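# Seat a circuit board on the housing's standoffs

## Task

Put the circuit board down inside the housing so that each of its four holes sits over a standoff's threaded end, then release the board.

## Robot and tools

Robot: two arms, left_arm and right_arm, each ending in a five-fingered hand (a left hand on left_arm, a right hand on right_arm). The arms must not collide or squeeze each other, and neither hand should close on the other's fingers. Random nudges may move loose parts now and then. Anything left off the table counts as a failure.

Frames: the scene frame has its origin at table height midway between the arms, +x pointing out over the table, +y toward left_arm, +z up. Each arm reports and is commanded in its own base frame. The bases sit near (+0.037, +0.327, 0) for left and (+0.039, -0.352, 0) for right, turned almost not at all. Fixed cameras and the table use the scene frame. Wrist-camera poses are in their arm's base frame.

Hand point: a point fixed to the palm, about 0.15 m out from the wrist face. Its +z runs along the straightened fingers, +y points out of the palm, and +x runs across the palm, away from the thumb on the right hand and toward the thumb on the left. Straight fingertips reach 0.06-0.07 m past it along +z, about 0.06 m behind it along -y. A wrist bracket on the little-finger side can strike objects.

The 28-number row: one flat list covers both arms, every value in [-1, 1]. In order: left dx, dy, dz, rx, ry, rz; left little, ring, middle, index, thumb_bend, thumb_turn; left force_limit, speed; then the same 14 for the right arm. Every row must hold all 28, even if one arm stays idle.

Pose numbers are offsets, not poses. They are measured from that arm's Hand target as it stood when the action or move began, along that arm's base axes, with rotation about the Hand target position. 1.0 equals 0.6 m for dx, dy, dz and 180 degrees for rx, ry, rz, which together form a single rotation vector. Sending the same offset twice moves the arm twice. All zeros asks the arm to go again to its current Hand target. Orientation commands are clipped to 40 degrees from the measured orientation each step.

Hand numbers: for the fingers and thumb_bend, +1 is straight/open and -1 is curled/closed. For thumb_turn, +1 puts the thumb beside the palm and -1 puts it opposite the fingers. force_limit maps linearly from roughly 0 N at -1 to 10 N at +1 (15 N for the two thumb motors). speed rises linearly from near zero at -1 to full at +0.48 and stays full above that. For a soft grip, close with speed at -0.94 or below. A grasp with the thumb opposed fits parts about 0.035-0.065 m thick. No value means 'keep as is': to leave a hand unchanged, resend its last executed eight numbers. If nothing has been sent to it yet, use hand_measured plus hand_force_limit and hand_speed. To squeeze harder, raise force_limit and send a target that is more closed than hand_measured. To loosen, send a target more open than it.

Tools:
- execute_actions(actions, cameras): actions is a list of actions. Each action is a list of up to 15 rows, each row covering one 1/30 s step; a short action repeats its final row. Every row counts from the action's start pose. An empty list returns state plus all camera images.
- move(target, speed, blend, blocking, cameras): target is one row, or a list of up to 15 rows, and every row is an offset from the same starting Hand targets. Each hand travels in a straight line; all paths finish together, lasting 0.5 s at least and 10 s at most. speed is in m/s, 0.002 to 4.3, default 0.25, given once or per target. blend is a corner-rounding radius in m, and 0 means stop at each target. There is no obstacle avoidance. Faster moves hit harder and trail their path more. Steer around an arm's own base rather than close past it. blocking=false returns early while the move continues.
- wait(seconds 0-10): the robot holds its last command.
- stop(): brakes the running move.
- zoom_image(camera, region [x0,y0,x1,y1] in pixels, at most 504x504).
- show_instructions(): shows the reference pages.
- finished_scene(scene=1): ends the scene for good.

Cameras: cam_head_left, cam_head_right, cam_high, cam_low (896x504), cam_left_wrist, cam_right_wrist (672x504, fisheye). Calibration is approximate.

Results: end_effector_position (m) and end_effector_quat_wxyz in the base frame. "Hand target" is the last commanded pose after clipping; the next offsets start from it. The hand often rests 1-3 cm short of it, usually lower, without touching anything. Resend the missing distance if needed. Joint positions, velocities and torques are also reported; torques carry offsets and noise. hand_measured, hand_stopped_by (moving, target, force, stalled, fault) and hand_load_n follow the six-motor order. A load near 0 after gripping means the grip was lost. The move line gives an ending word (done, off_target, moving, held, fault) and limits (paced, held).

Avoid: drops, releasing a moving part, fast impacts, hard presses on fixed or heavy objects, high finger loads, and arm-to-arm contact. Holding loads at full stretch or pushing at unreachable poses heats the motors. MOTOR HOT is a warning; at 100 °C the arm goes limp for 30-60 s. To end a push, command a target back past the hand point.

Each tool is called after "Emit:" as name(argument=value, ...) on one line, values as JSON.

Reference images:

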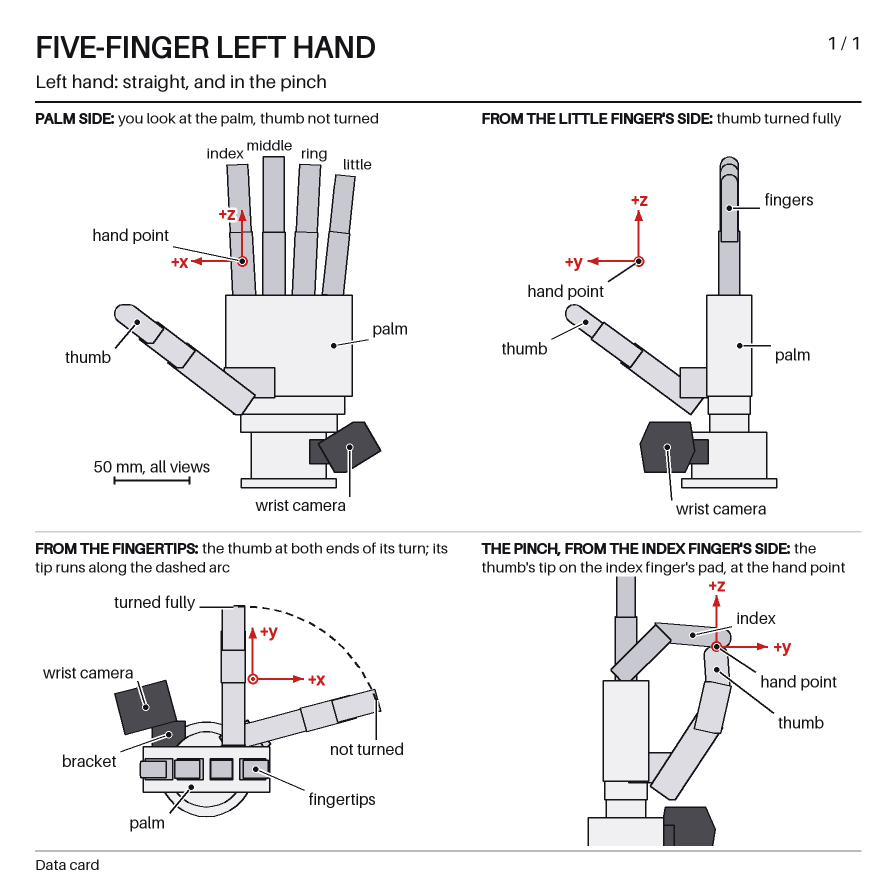

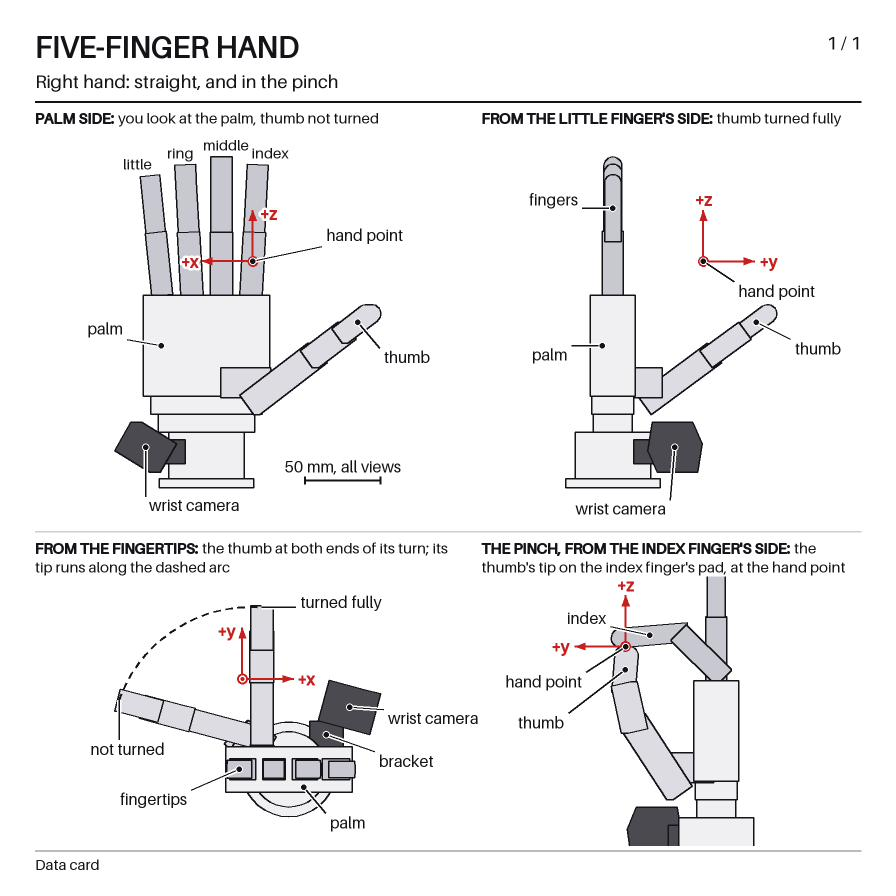

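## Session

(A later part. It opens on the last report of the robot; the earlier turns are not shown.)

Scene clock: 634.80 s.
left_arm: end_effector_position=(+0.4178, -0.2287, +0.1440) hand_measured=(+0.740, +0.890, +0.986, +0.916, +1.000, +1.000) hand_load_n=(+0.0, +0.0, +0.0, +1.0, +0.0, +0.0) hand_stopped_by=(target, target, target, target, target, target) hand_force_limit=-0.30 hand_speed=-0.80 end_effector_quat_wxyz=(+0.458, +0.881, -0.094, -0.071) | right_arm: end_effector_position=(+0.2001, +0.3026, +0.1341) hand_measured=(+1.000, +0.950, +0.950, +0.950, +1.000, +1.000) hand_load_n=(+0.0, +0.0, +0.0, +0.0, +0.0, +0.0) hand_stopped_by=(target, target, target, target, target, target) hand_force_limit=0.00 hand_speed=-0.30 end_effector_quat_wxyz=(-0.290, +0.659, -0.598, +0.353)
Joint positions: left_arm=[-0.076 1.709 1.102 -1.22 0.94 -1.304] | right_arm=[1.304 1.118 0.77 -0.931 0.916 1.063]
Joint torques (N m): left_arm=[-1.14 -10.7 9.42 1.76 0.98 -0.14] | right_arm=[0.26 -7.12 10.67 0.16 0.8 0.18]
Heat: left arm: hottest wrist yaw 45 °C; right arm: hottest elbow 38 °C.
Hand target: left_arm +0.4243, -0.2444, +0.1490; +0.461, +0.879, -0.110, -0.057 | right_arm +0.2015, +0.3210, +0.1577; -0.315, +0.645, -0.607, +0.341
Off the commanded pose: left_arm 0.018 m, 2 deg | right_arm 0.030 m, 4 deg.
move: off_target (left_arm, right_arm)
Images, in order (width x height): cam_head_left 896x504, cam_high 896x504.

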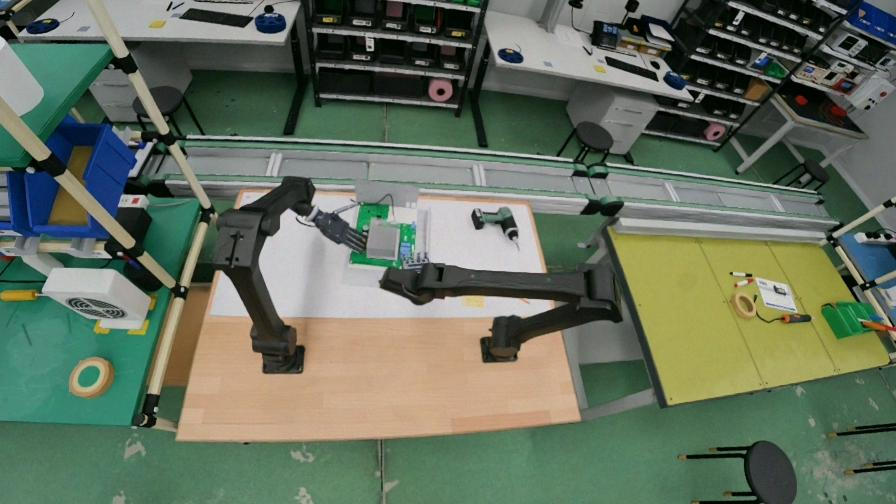

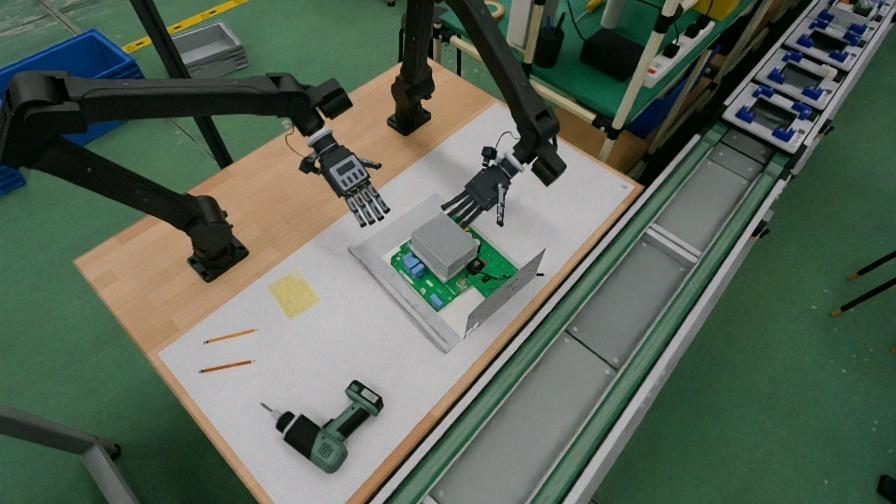

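Emit:
move(target=[[0,0.07,0.005,0,0,0,0.74,0.89,0.985,0.915,1,1,-0.3,-0.8,0,0,0,0,0,0,1,0.95,0.95,0.95,1,1,0,-0.3],[0,0.07,0.3,0,0,0,1,1,1,1,1,1,-0.3,-0.8,0,0,0,0,0,0,1,0.95,0.95,0.95,1,1,0,-0.3],[0.017,-0.137,0.32,0.2025,-0.2597,-0.3855,1,1,1,1,1,1,-0.3,-0.8,0,0,0,0,0,0,1,0.95,0.95,0.95,1,1,0,-0.3]], speed=[0.1,0.25,0.35], cameras=["all"])

Scene clock: 643.60 s.
left_arm: end_effector_position=(+0.4288, -0.3222, +0.3364) hand_measured=(+1.000, +1.000, +1.000, +1.000, +1.000, +1.000) hand_load_n=(+0.0, +0.0, +0.0, +0.0, +0.0, +0.0) hand_stopped_by=(target, target, target, target, target, target) hand_force_limit=-0.30 hand_speed=-0.80 end_effector_quat_wxyz=(-0.007, +0.721, -0.687, +0.091) | right_arm: end_effector_position=(+0.2001, +0.3026, +0.1341) hand_measured=(+1.000, +0.950, +0.950, +0.950, +1.000, +1.000) hand_load_n=(+0.0, +0.0, +0.0, +0.0, +0.0, +0.0) hand_stopped_by=(target, target, target, target, target, target) hand_force_limit=0.00 hand_speed=-0.30 end_effector_quat_wxyz=(-0.290, +0.659, -0.598, +0.353)
Joint positions: left_arm=[-0.524 1.74 2.039 -1.688 0.029 -0.574] | right_arm=[1.304 1.118 0.77 -0.931 0.916 1.063]
Joint torques (N m): left_arm=[1.14 -11.46 14.31 0.28 -0.17 0.23] | right_arm=[0.44 -6.83 10.7 0.16 0.82 0.17]
Heat: left arm: hottest wrist yaw 44 °C; right arm: hottest elbow 38 °C.
Hand target: left_arm +0.4345, -0.3266, +0.3410; +0.000, +0.707, -0.707, +0.000 | right_arm +0.2015, +0.3210, +0.1577; -0.315, +0.645, -0.607, +0.341
Off the commanded pose: left_arm 0.009 m, 11 deg | right_arm 0.030 m, 4 deg.
joint sent to its limit (left arm) — joint 4 (wrist pitch), lower limit. The joint targets are off in orientation, not in position.
move: off_target (left_arm, right_arm); target 2's new numbers were sent with left_arm's hand 0.016 m and 1 deg from that target
camera_calibration:
cam_left_wrist: T_world_to_cam=[[0.953182, -0.231386, 0.194691, -0.552214], [-0.302342, -0.741436, 0.599051, -0.313079], [0.00573863, -0.629868, -0.776681, 0.174452], [0, 0, 0, 1]] pos_world=[0.430702, -0.250021, 0.430555]
cam_right_wrist: T_world_to_cam=[[-0.563491, -0.326082, -0.759044, 0.312906], [-0.566911, 0.820953, 0.0681797, -0.145085], [0.600907, 0.468729, -0.647459, -0.0632287], [0, 0, 0, 1]] pos_world=[0.132064, 0.250779, 0.206464]

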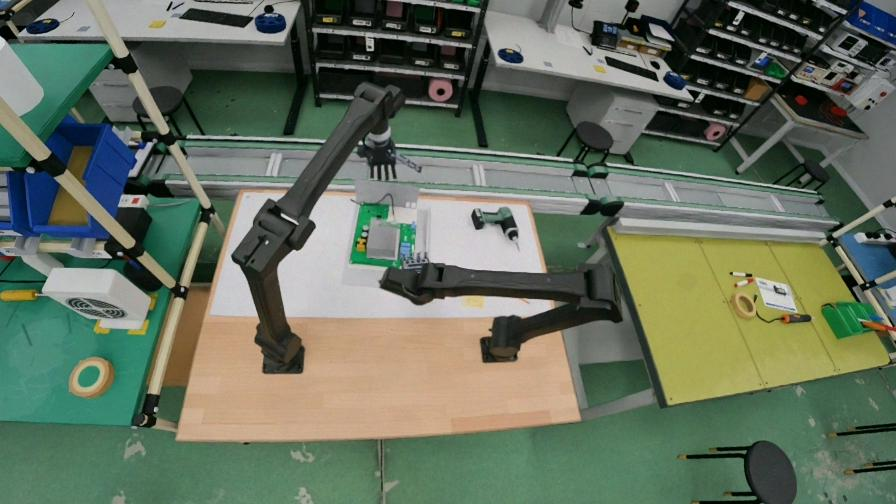

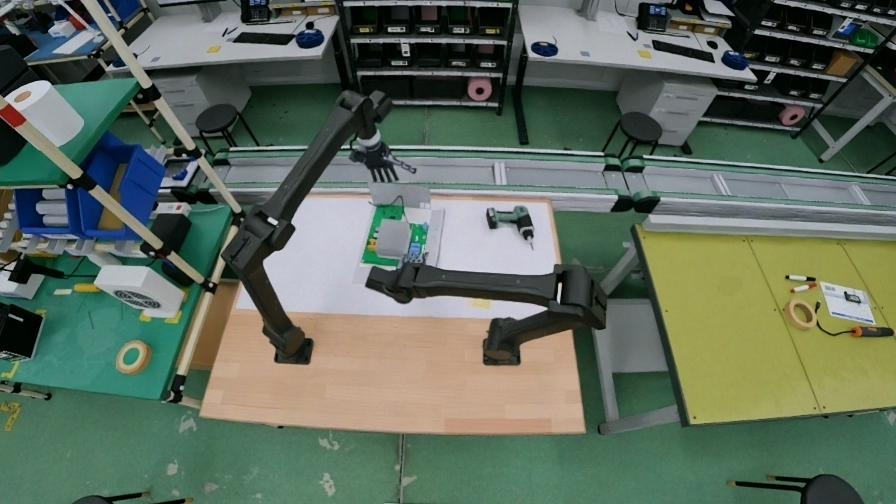

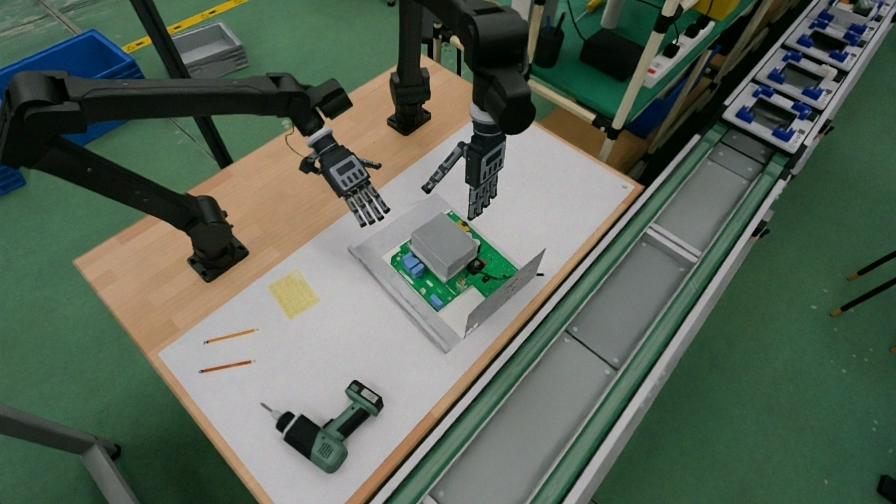

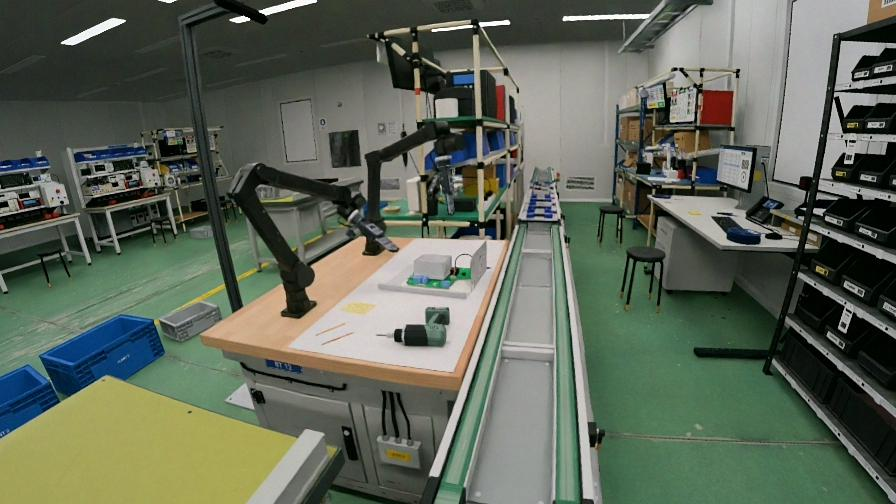

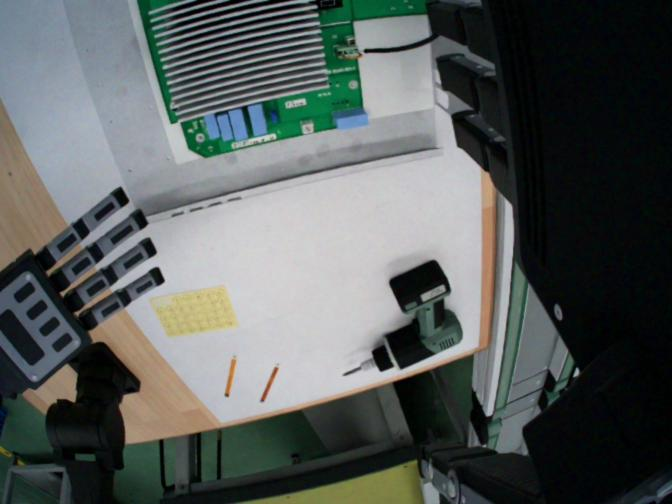

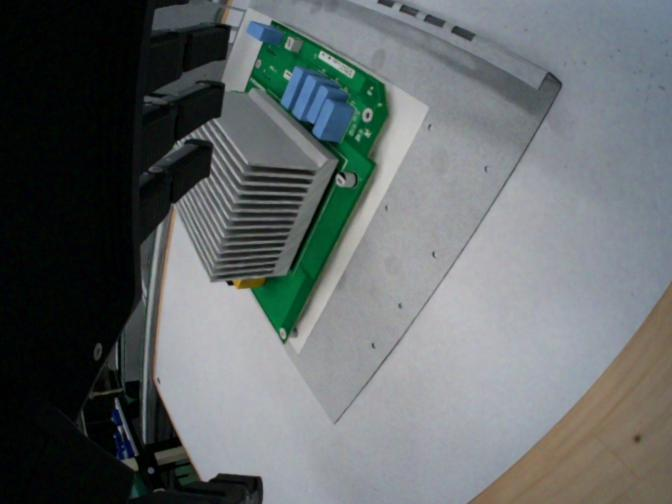

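Emit:
execute_actions(actions=[])

Scene clock: 645.00 s.
left_arm: end_effector_position=(+0.4288, -0.3222, +0.3364) hand_measured=(+1.000, +1.000, +1.000, +1.000, +1.000, +1.000) hand_load_n=(+0.0, +0.0, +0.0, +0.0, +0.0, +0.0) hand_stopped_by=(target, target, target, target, target, target) hand_force_limit=-0.30 hand_speed=-0.80 end_effector_quat_wxyz=(-0.007, +0.721, -0.687, +0.091) | right_arm: end_effector_position=(+0.2001, +0.3026, +0.1341) hand_measured=(+1.000, +0.950, +0.950, +0.950, +1.000, +1.000) hand_load_n=(+0.0, +0.0, +0.0, +0.0, +0.0, +0.0) hand_stopped_by=(target, target, target, target, target, target) hand_force_limit=0.00 hand_speed=-0.30 end_effector_quat_wxyz=(-0.290, +0.659, -0.598, +0.353)
Joint positions: left_arm=[-0.524 1.74 2.039 -1.688 0.029 -0.574] | right_arm=[1.304 1.118 0.77 -0.931 0.916 1.063]
Joint velocities: within noise
Joint torques (N m): left_arm=[1.03 -11.46 14.32 0.29 -0.17 0.24] | right_arm=[-0.32 -6.83 10.73 0.17 0.83 0.17]
Heat: left arm: hottest wrist yaw 44 °C; right arm: hottest elbow 38 °C.
Hand target: left_arm +0.4345, -0.3266, +0.3410; +0.000, +0.707, -0.707, +0.000 | right_arm +0.2015, +0.3210, +0.1577; -0.315, +0.645, -0.607, +0.341
Off the commanded pose: left_arm 0.009 m, 11 deg | right_arm 0.030 m, 4 deg.
camera_calibration:
cam_left_wrist: T_world_to_cam=[[0.953182, -0.231386, 0.194691, -0.552214], [-0.302342, -0.741436, 0.599051, -0.313079], [0.00573863, -0.629868, -0.776681, 0.174452], [0, 0, 0, 1]] pos_world=[0.430702, -0.250021, 0.430555]
cam_right_wrist: T_world_to_cam=[[-0.563491, -0.326082, -0.759044, 0.312906], [-0.566911, 0.820953, 0.0681797, -0.145085], [0.600907, 0.468729, -0.647459, -0.0632287], [0, 0, 0, 1]] pos_world=[0.132064, 0.250779, 0.206464]

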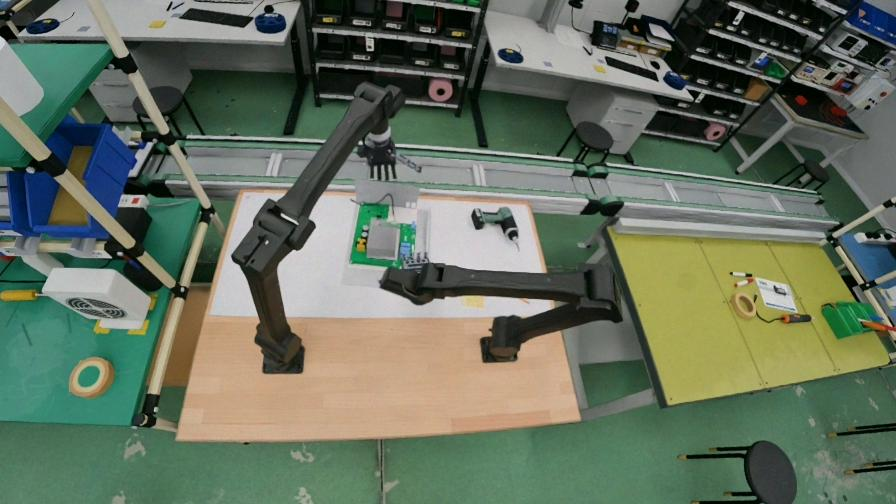

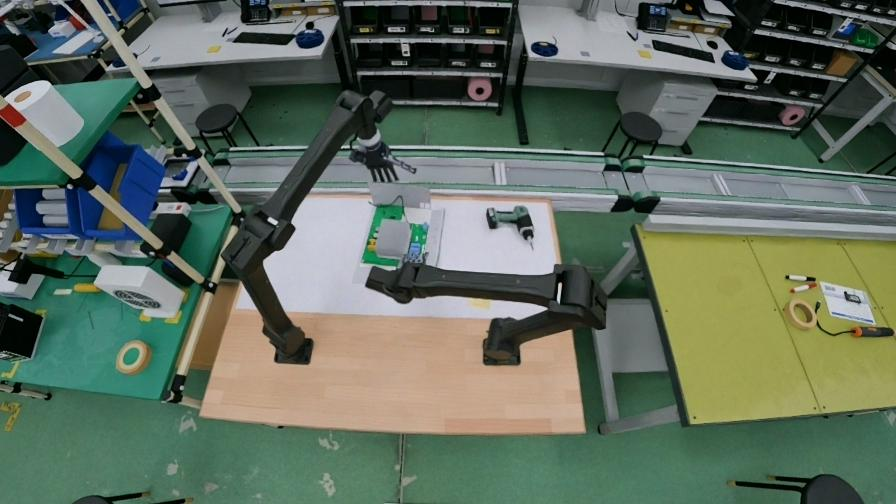

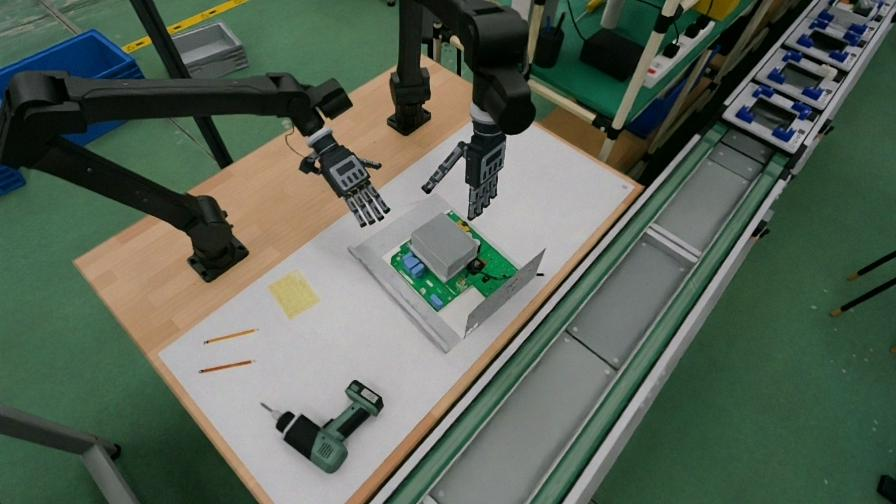

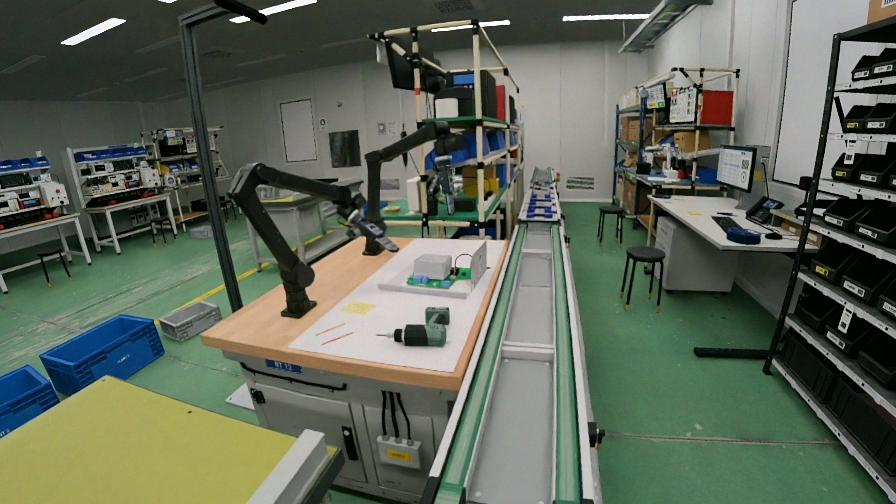

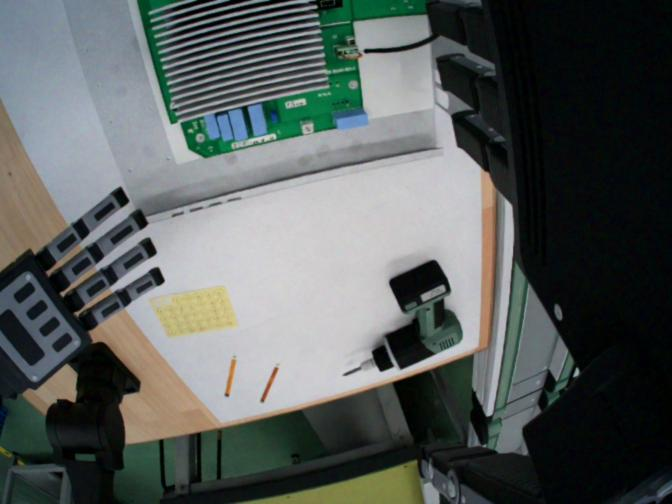

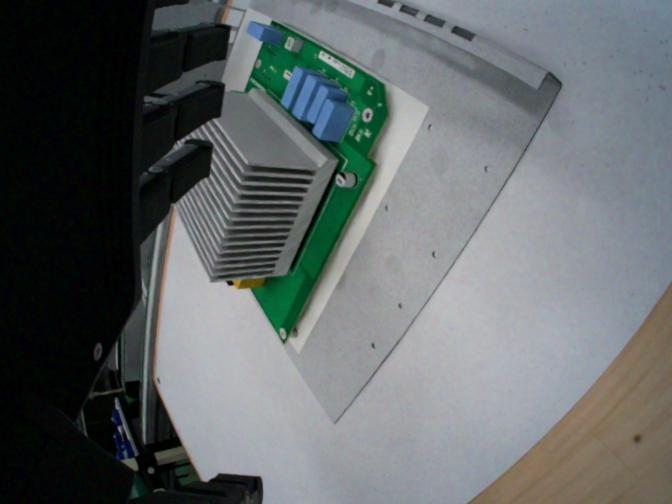

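Emit:
zoom_image(camera="cam_high", region=[384, 190, 544, 330])

Emit:
zoom_image(camera="cam_right_wrist", region=[260, 310, 320, 360])

Emit:
zoom_image(camera="cam_right_wrist", region=[350, 100, 390, 130])

Emit:
zoom_image(camera="cam_high", region=[438, 290, 458, 310])

Emit:
zoom_image(camera="cam_left_wrist", region=[330, 70, 380, 110])

Scaled by 3.150.

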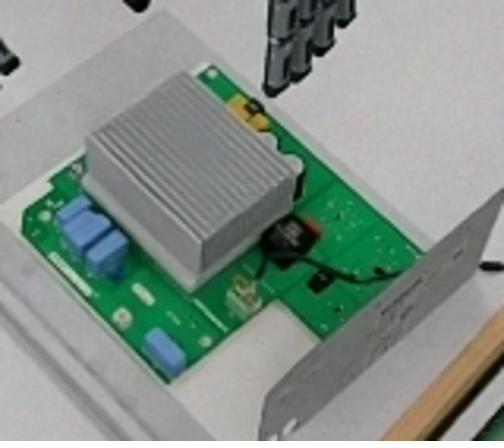

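Scaled by 8.400 from the camera's 672x504 image, which has a finer 960x720 frame.

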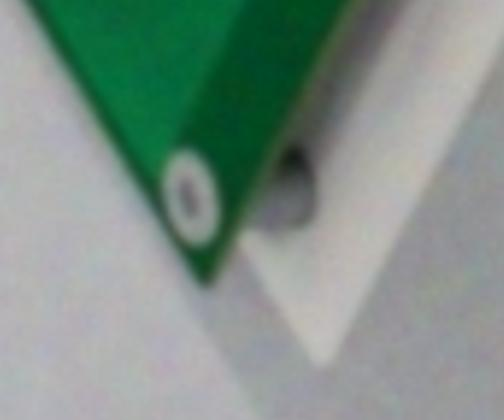

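Scaled by 12.600 from the camera's 672x504 image, which has a finer 960x720 frame.

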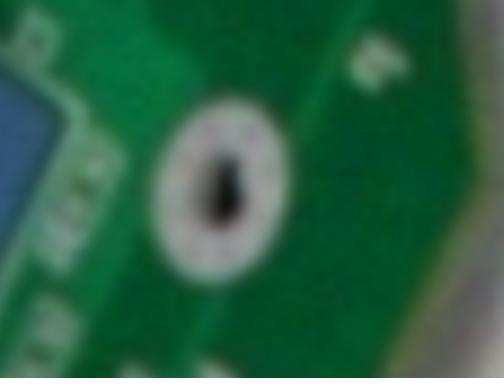

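Scaled by 25.200.

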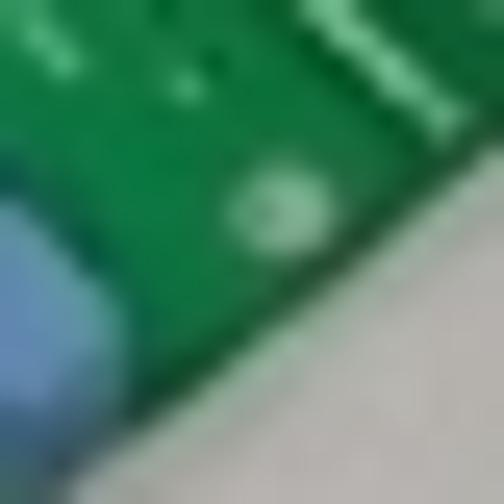

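Scaled by 10.080 from the camera's 672x504 image, which has a finer 960x720 frame.

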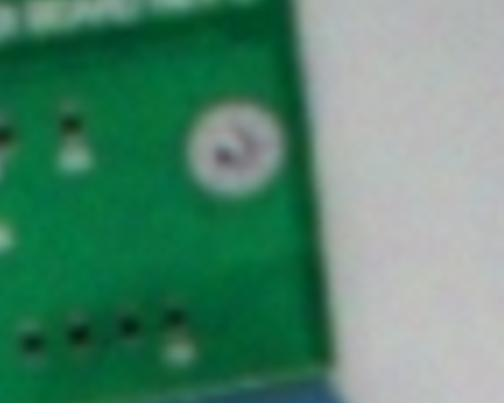

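Emit:
zoom_image(camera="cam_low", region=[380, 230, 500, 310])

Emit:
zoom_image(camera="cam_high", region=[440, 220, 530, 300])

Emit:
zoom_image(camera="cam_head_left", region=[340, 170, 440, 280])

Scaled by 4.200.

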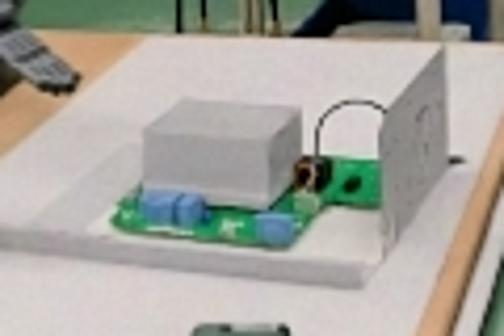

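Scaled by 5.600.

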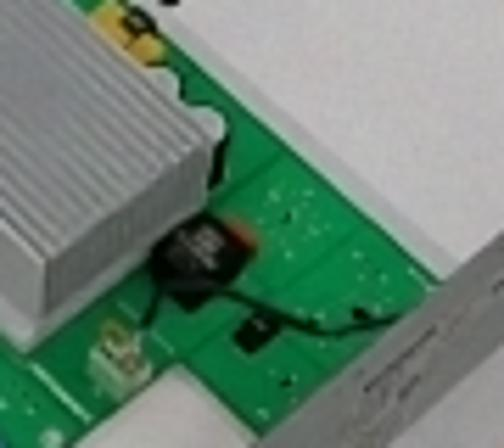

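Scaled by 4.582.

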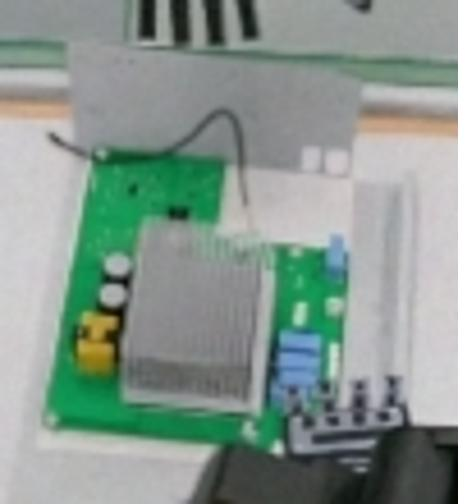

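Emit:
zoom_image(camera="cam_left_wrist", region=[300, 0, 460, 120])

Emit:
zoom_image(camera="cam_head_right", region=[350, 170, 450, 280])

Scaled by 3.150 from the camera's 672x504 image, which has a finer 960x720 frame.

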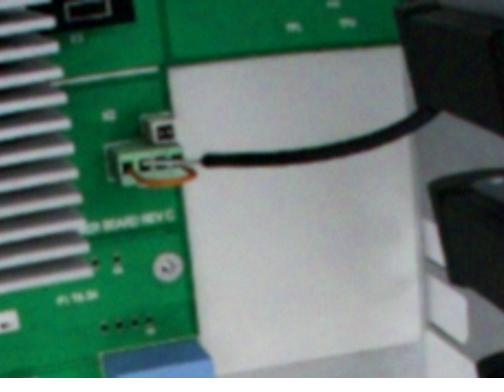

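Scaled by 4.582.

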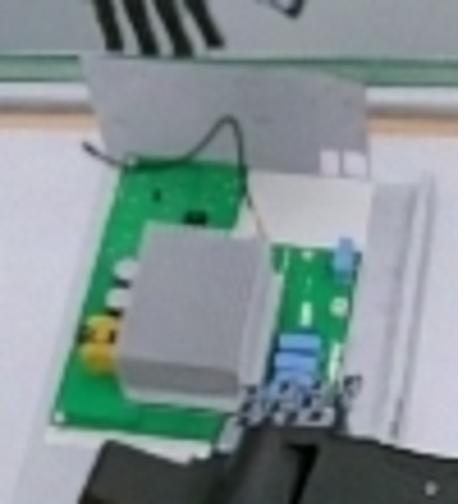

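Emit:
move(target=[0, 0, -0.15, 0,0,0, 1,1,1,1,1,1,-0.3,-0.8, 0,0,0,0,0,0, 1,0.95,0.95,0.95,1,1,0,-0.3], speed=0.12, cameras=["cam_high", "cam_low", "cam_head_left"])

Scene clock: 660.07 s.
left_arm: end_effector_position=(+0.4373, -0.3232, +0.2609) hand_measured=(+1.000, +1.000, +1.000, +1.000, +1.000, +1.000) hand_load_n=(+0.0, +0.0, +0.0, +0.0, +0.0, +0.0) hand_stopped_by=(target, target, target, target, target, target) hand_force_limit=-0.30 hand_speed=-0.80 end_effector_quat_wxyz=(-0.002, +0.720, -0.694, +0.011) | right_arm: end_effector_position=(+0.2001, +0.3026, +0.1341) hand_measured=(+1.000, +0.950, +0.950, +0.950, +1.000, +1.000) hand_load_n=(+0.0, +0.0, +0.0, +0.0, +0.0, +0.0) hand_stopped_by=(target, target, target, target, target, target) hand_force_limit=0.00 hand_speed=-0.30 end_effector_quat_wxyz=(-0.290, +0.659, -0.598, +0.353)
Joint positions: left_arm=[-0.528 1.847 1.988 -1.688 0.001 -0.565] | right_arm=[1.304 1.118 0.77 -0.931 0.916 1.063]
Joint torques (N m): left_arm=[0.62 -13.45 10.3 0.42 -0.19 0.24] | right_arm=[0.26 -6.53 10.61 0.23 0.83 0.17]
Heat: left arm: hottest wrist yaw 42 °C; right arm: hottest elbow 39 °C.
Hand target: left_arm +0.4344, -0.3267, +0.2510; +0.000, +0.707, -0.707, +0.000 | right_arm +0.2015, +0.3210, +0.1577; -0.315, +0.645, -0.607, +0.341
Off the commanded pose: left_arm 0.011 m, 2 deg | right_arm 0.030 m, 4 deg.
move: off_target (left_arm, right_arm)
Images, in order (width x height): cam_head_left 896x504, cam_high 896x504, cam_low 896x504.

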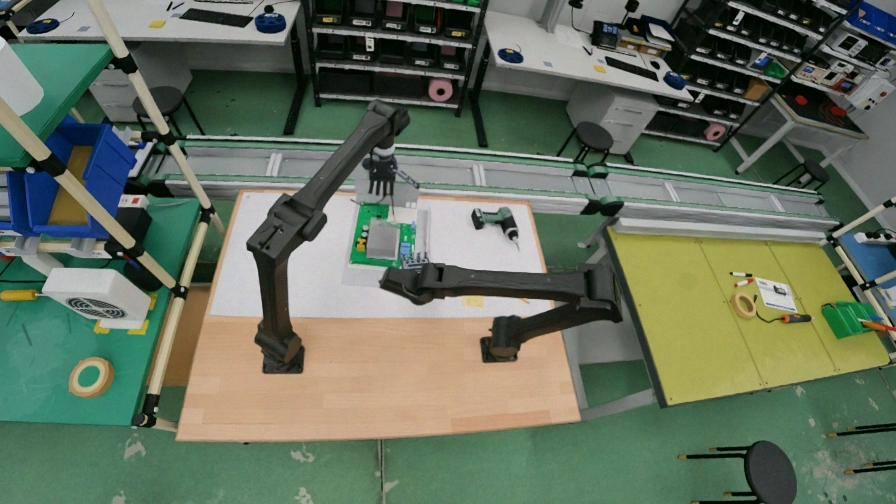

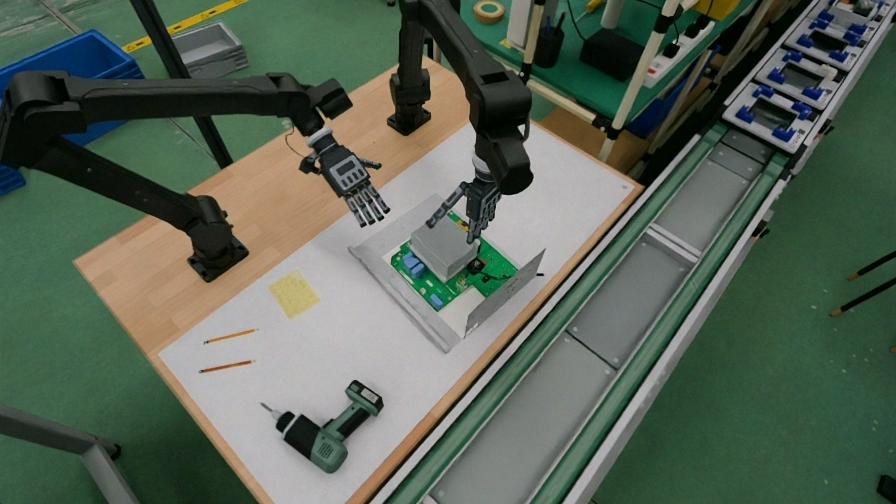

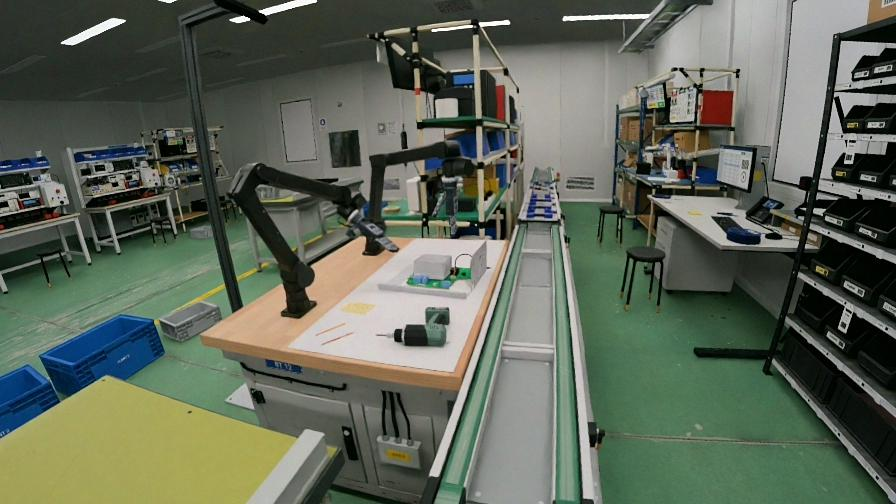

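Emit:
move(target=[0, 0.0, -0.195, 0,0,0, 1,1,1,1,1,1,-0.3,-0.8, 0,0,0,0,0,0, 1,0.95,0.95,0.95,1,1,0,-0.3], speed=0.12, cameras=["cam_high", "cam_low", "cam_head_left", "cam_left_wrist"])

Scene clock: 662.33 s.
left_arm: end_effector_position=(+0.4336, -0.3210, +0.1485) hand_measured=(+1.000, +1.000, +1.000, +1.000, +1.000, +1.000) hand_load_n=(+0.0, +0.0, +0.0, +0.0, -0.5, +0.0) hand_stopped_by=(target, target, target, target, target, target) hand_force_limit=-0.30 hand_speed=-0.80 end_effector_quat_wxyz=(+0.000, +0.719, -0.695, +0.002) | right_arm: end_effector_position=(+0.2001, +0.3026, +0.1341) hand_measured=(+1.000, +0.950, +0.950, +0.950, +1.000, +1.000) hand_load_n=(+0.0, +0.0, +0.0, +0.0, +0.0, +0.0) hand_stopped_by=(target, target, target, target, target, target) hand_force_limit=0.00 hand_speed=-0.30 end_effector_quat_wxyz=(-0.290, +0.659, -0.598, +0.353)
Joint positions: left_arm=[-0.528 1.852 1.697 -1.412 0.001 -0.563] | right_arm=[1.304 1.118 0.77 -0.931 0.916 1.063]
Joint torques (N m): left_arm=[0.62 -12.98 9.84 1.5 -0.17 0.24] | right_arm=[0.15 -6.71 10.71 0.28 0.82 0.17]
Heat: left arm: hottest wrist yaw 41 °C; right arm: hottest elbow 39 °C.
Hand target: left_arm +0.4345, -0.3267, +0.1340; +0.000, +0.707, -0.707, +0.000 | right_arm +0.2015, +0.3210, +0.1577; -0.315, +0.645, -0.607, +0.341
Off the commanded pose: left_arm 0.016 m, 2 deg | right_arm 0.030 m, 4 deg.
move: off_target (left_arm, right_arm)
camera_calibration:
cam_left_wrist: T_world_to_cam=[[0.96602, -0.256238, 0.0338768, -0.509458], [-0.232308, -0.803297, 0.548404, -0.240835], [-0.113309, -0.537639, -0.835527, 0.119236], [0, 0, 0, 1]] pos_world=[0.449709, -0.259899, 0.248959]
Images, in order (width x height): cam_head_left 896x504, cam_high 896x504, cam_low 896x504, cam_left_wrist 672x504.

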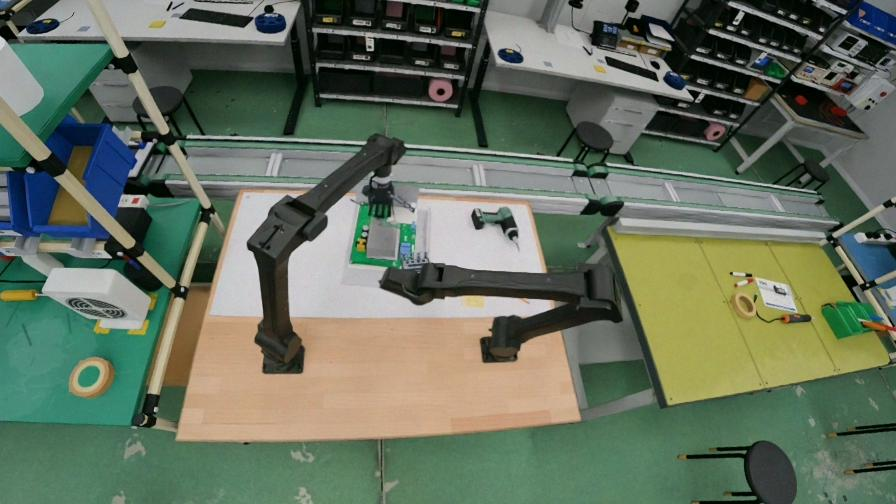

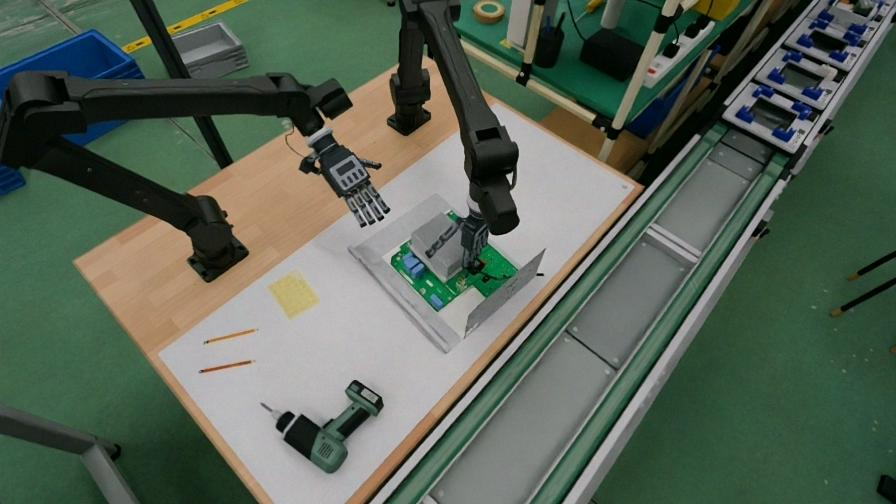

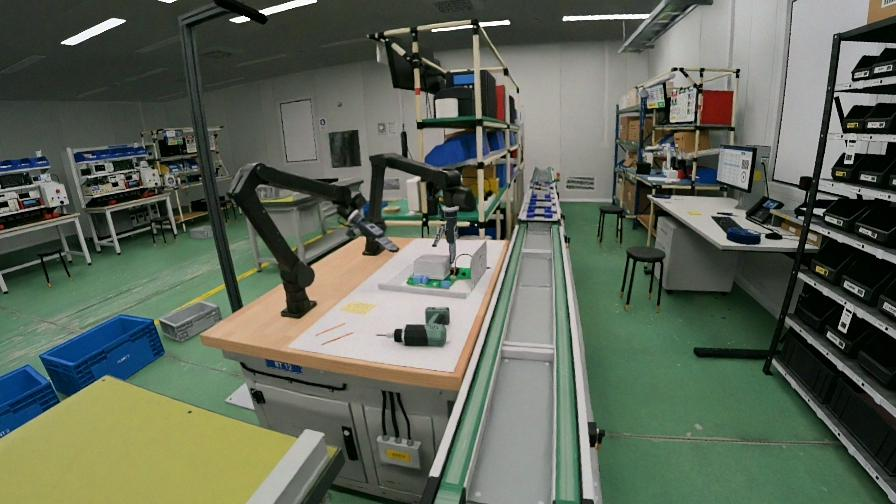

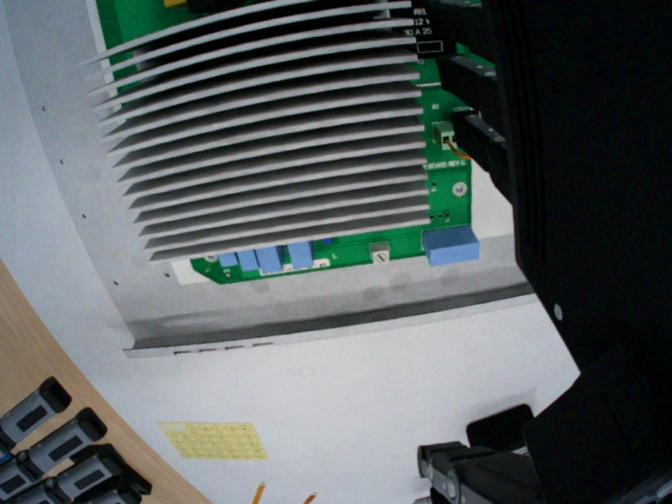

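Emit:
zoom_image(camera="cam_left_wrist", region=[380, 0, 540, 120])

Emit:
zoom_image(camera="cam_left_wrist", region=[440, 174, 480, 204])

Emit:
zoom_image(camera="cam_left_wrist", region=[190, 244, 230, 274])

Emit:
zoom_image(camera="cam_low", region=[400, 200, 500, 300])

Emit:
zoom_image(camera="cam_high", region=[410, 190, 530, 310])

Scaled by 3.150 from the camera's 672x504 image, which has a finer 960x720 frame.

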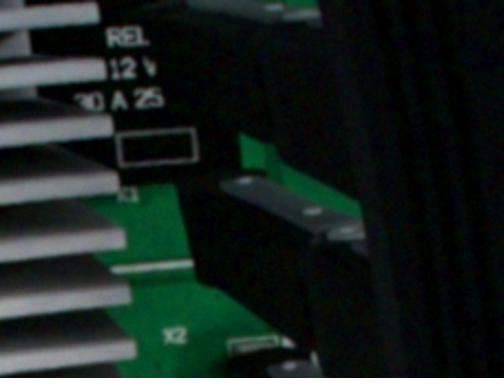

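Scaled by 12.600 from the camera's 672x504 image, which has a finer 960x720 frame.

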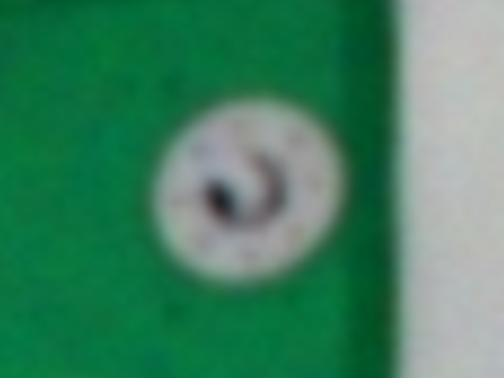

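Scaled by 12.600 from the camera's 672x504 image, which has a finer 960x720 frame.

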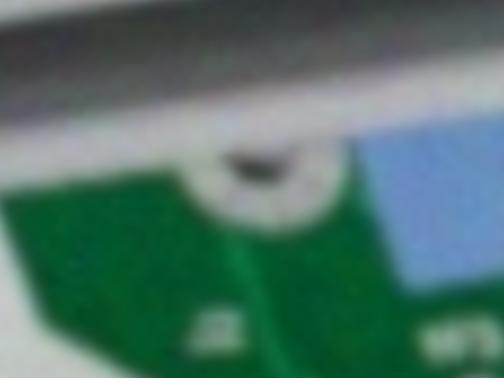

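Scaled by 5.040.

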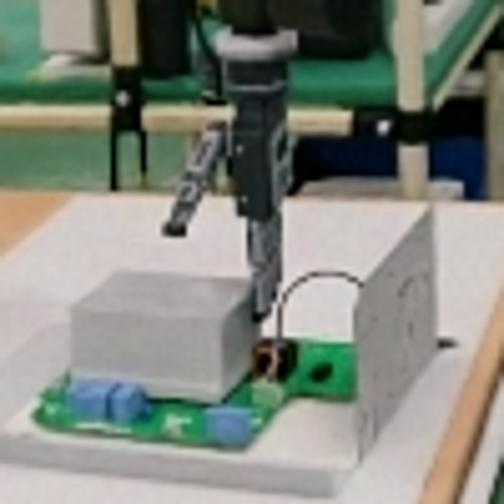

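Scaled by 4.200.

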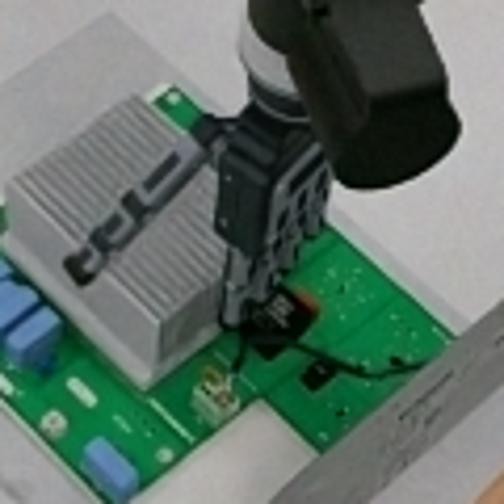

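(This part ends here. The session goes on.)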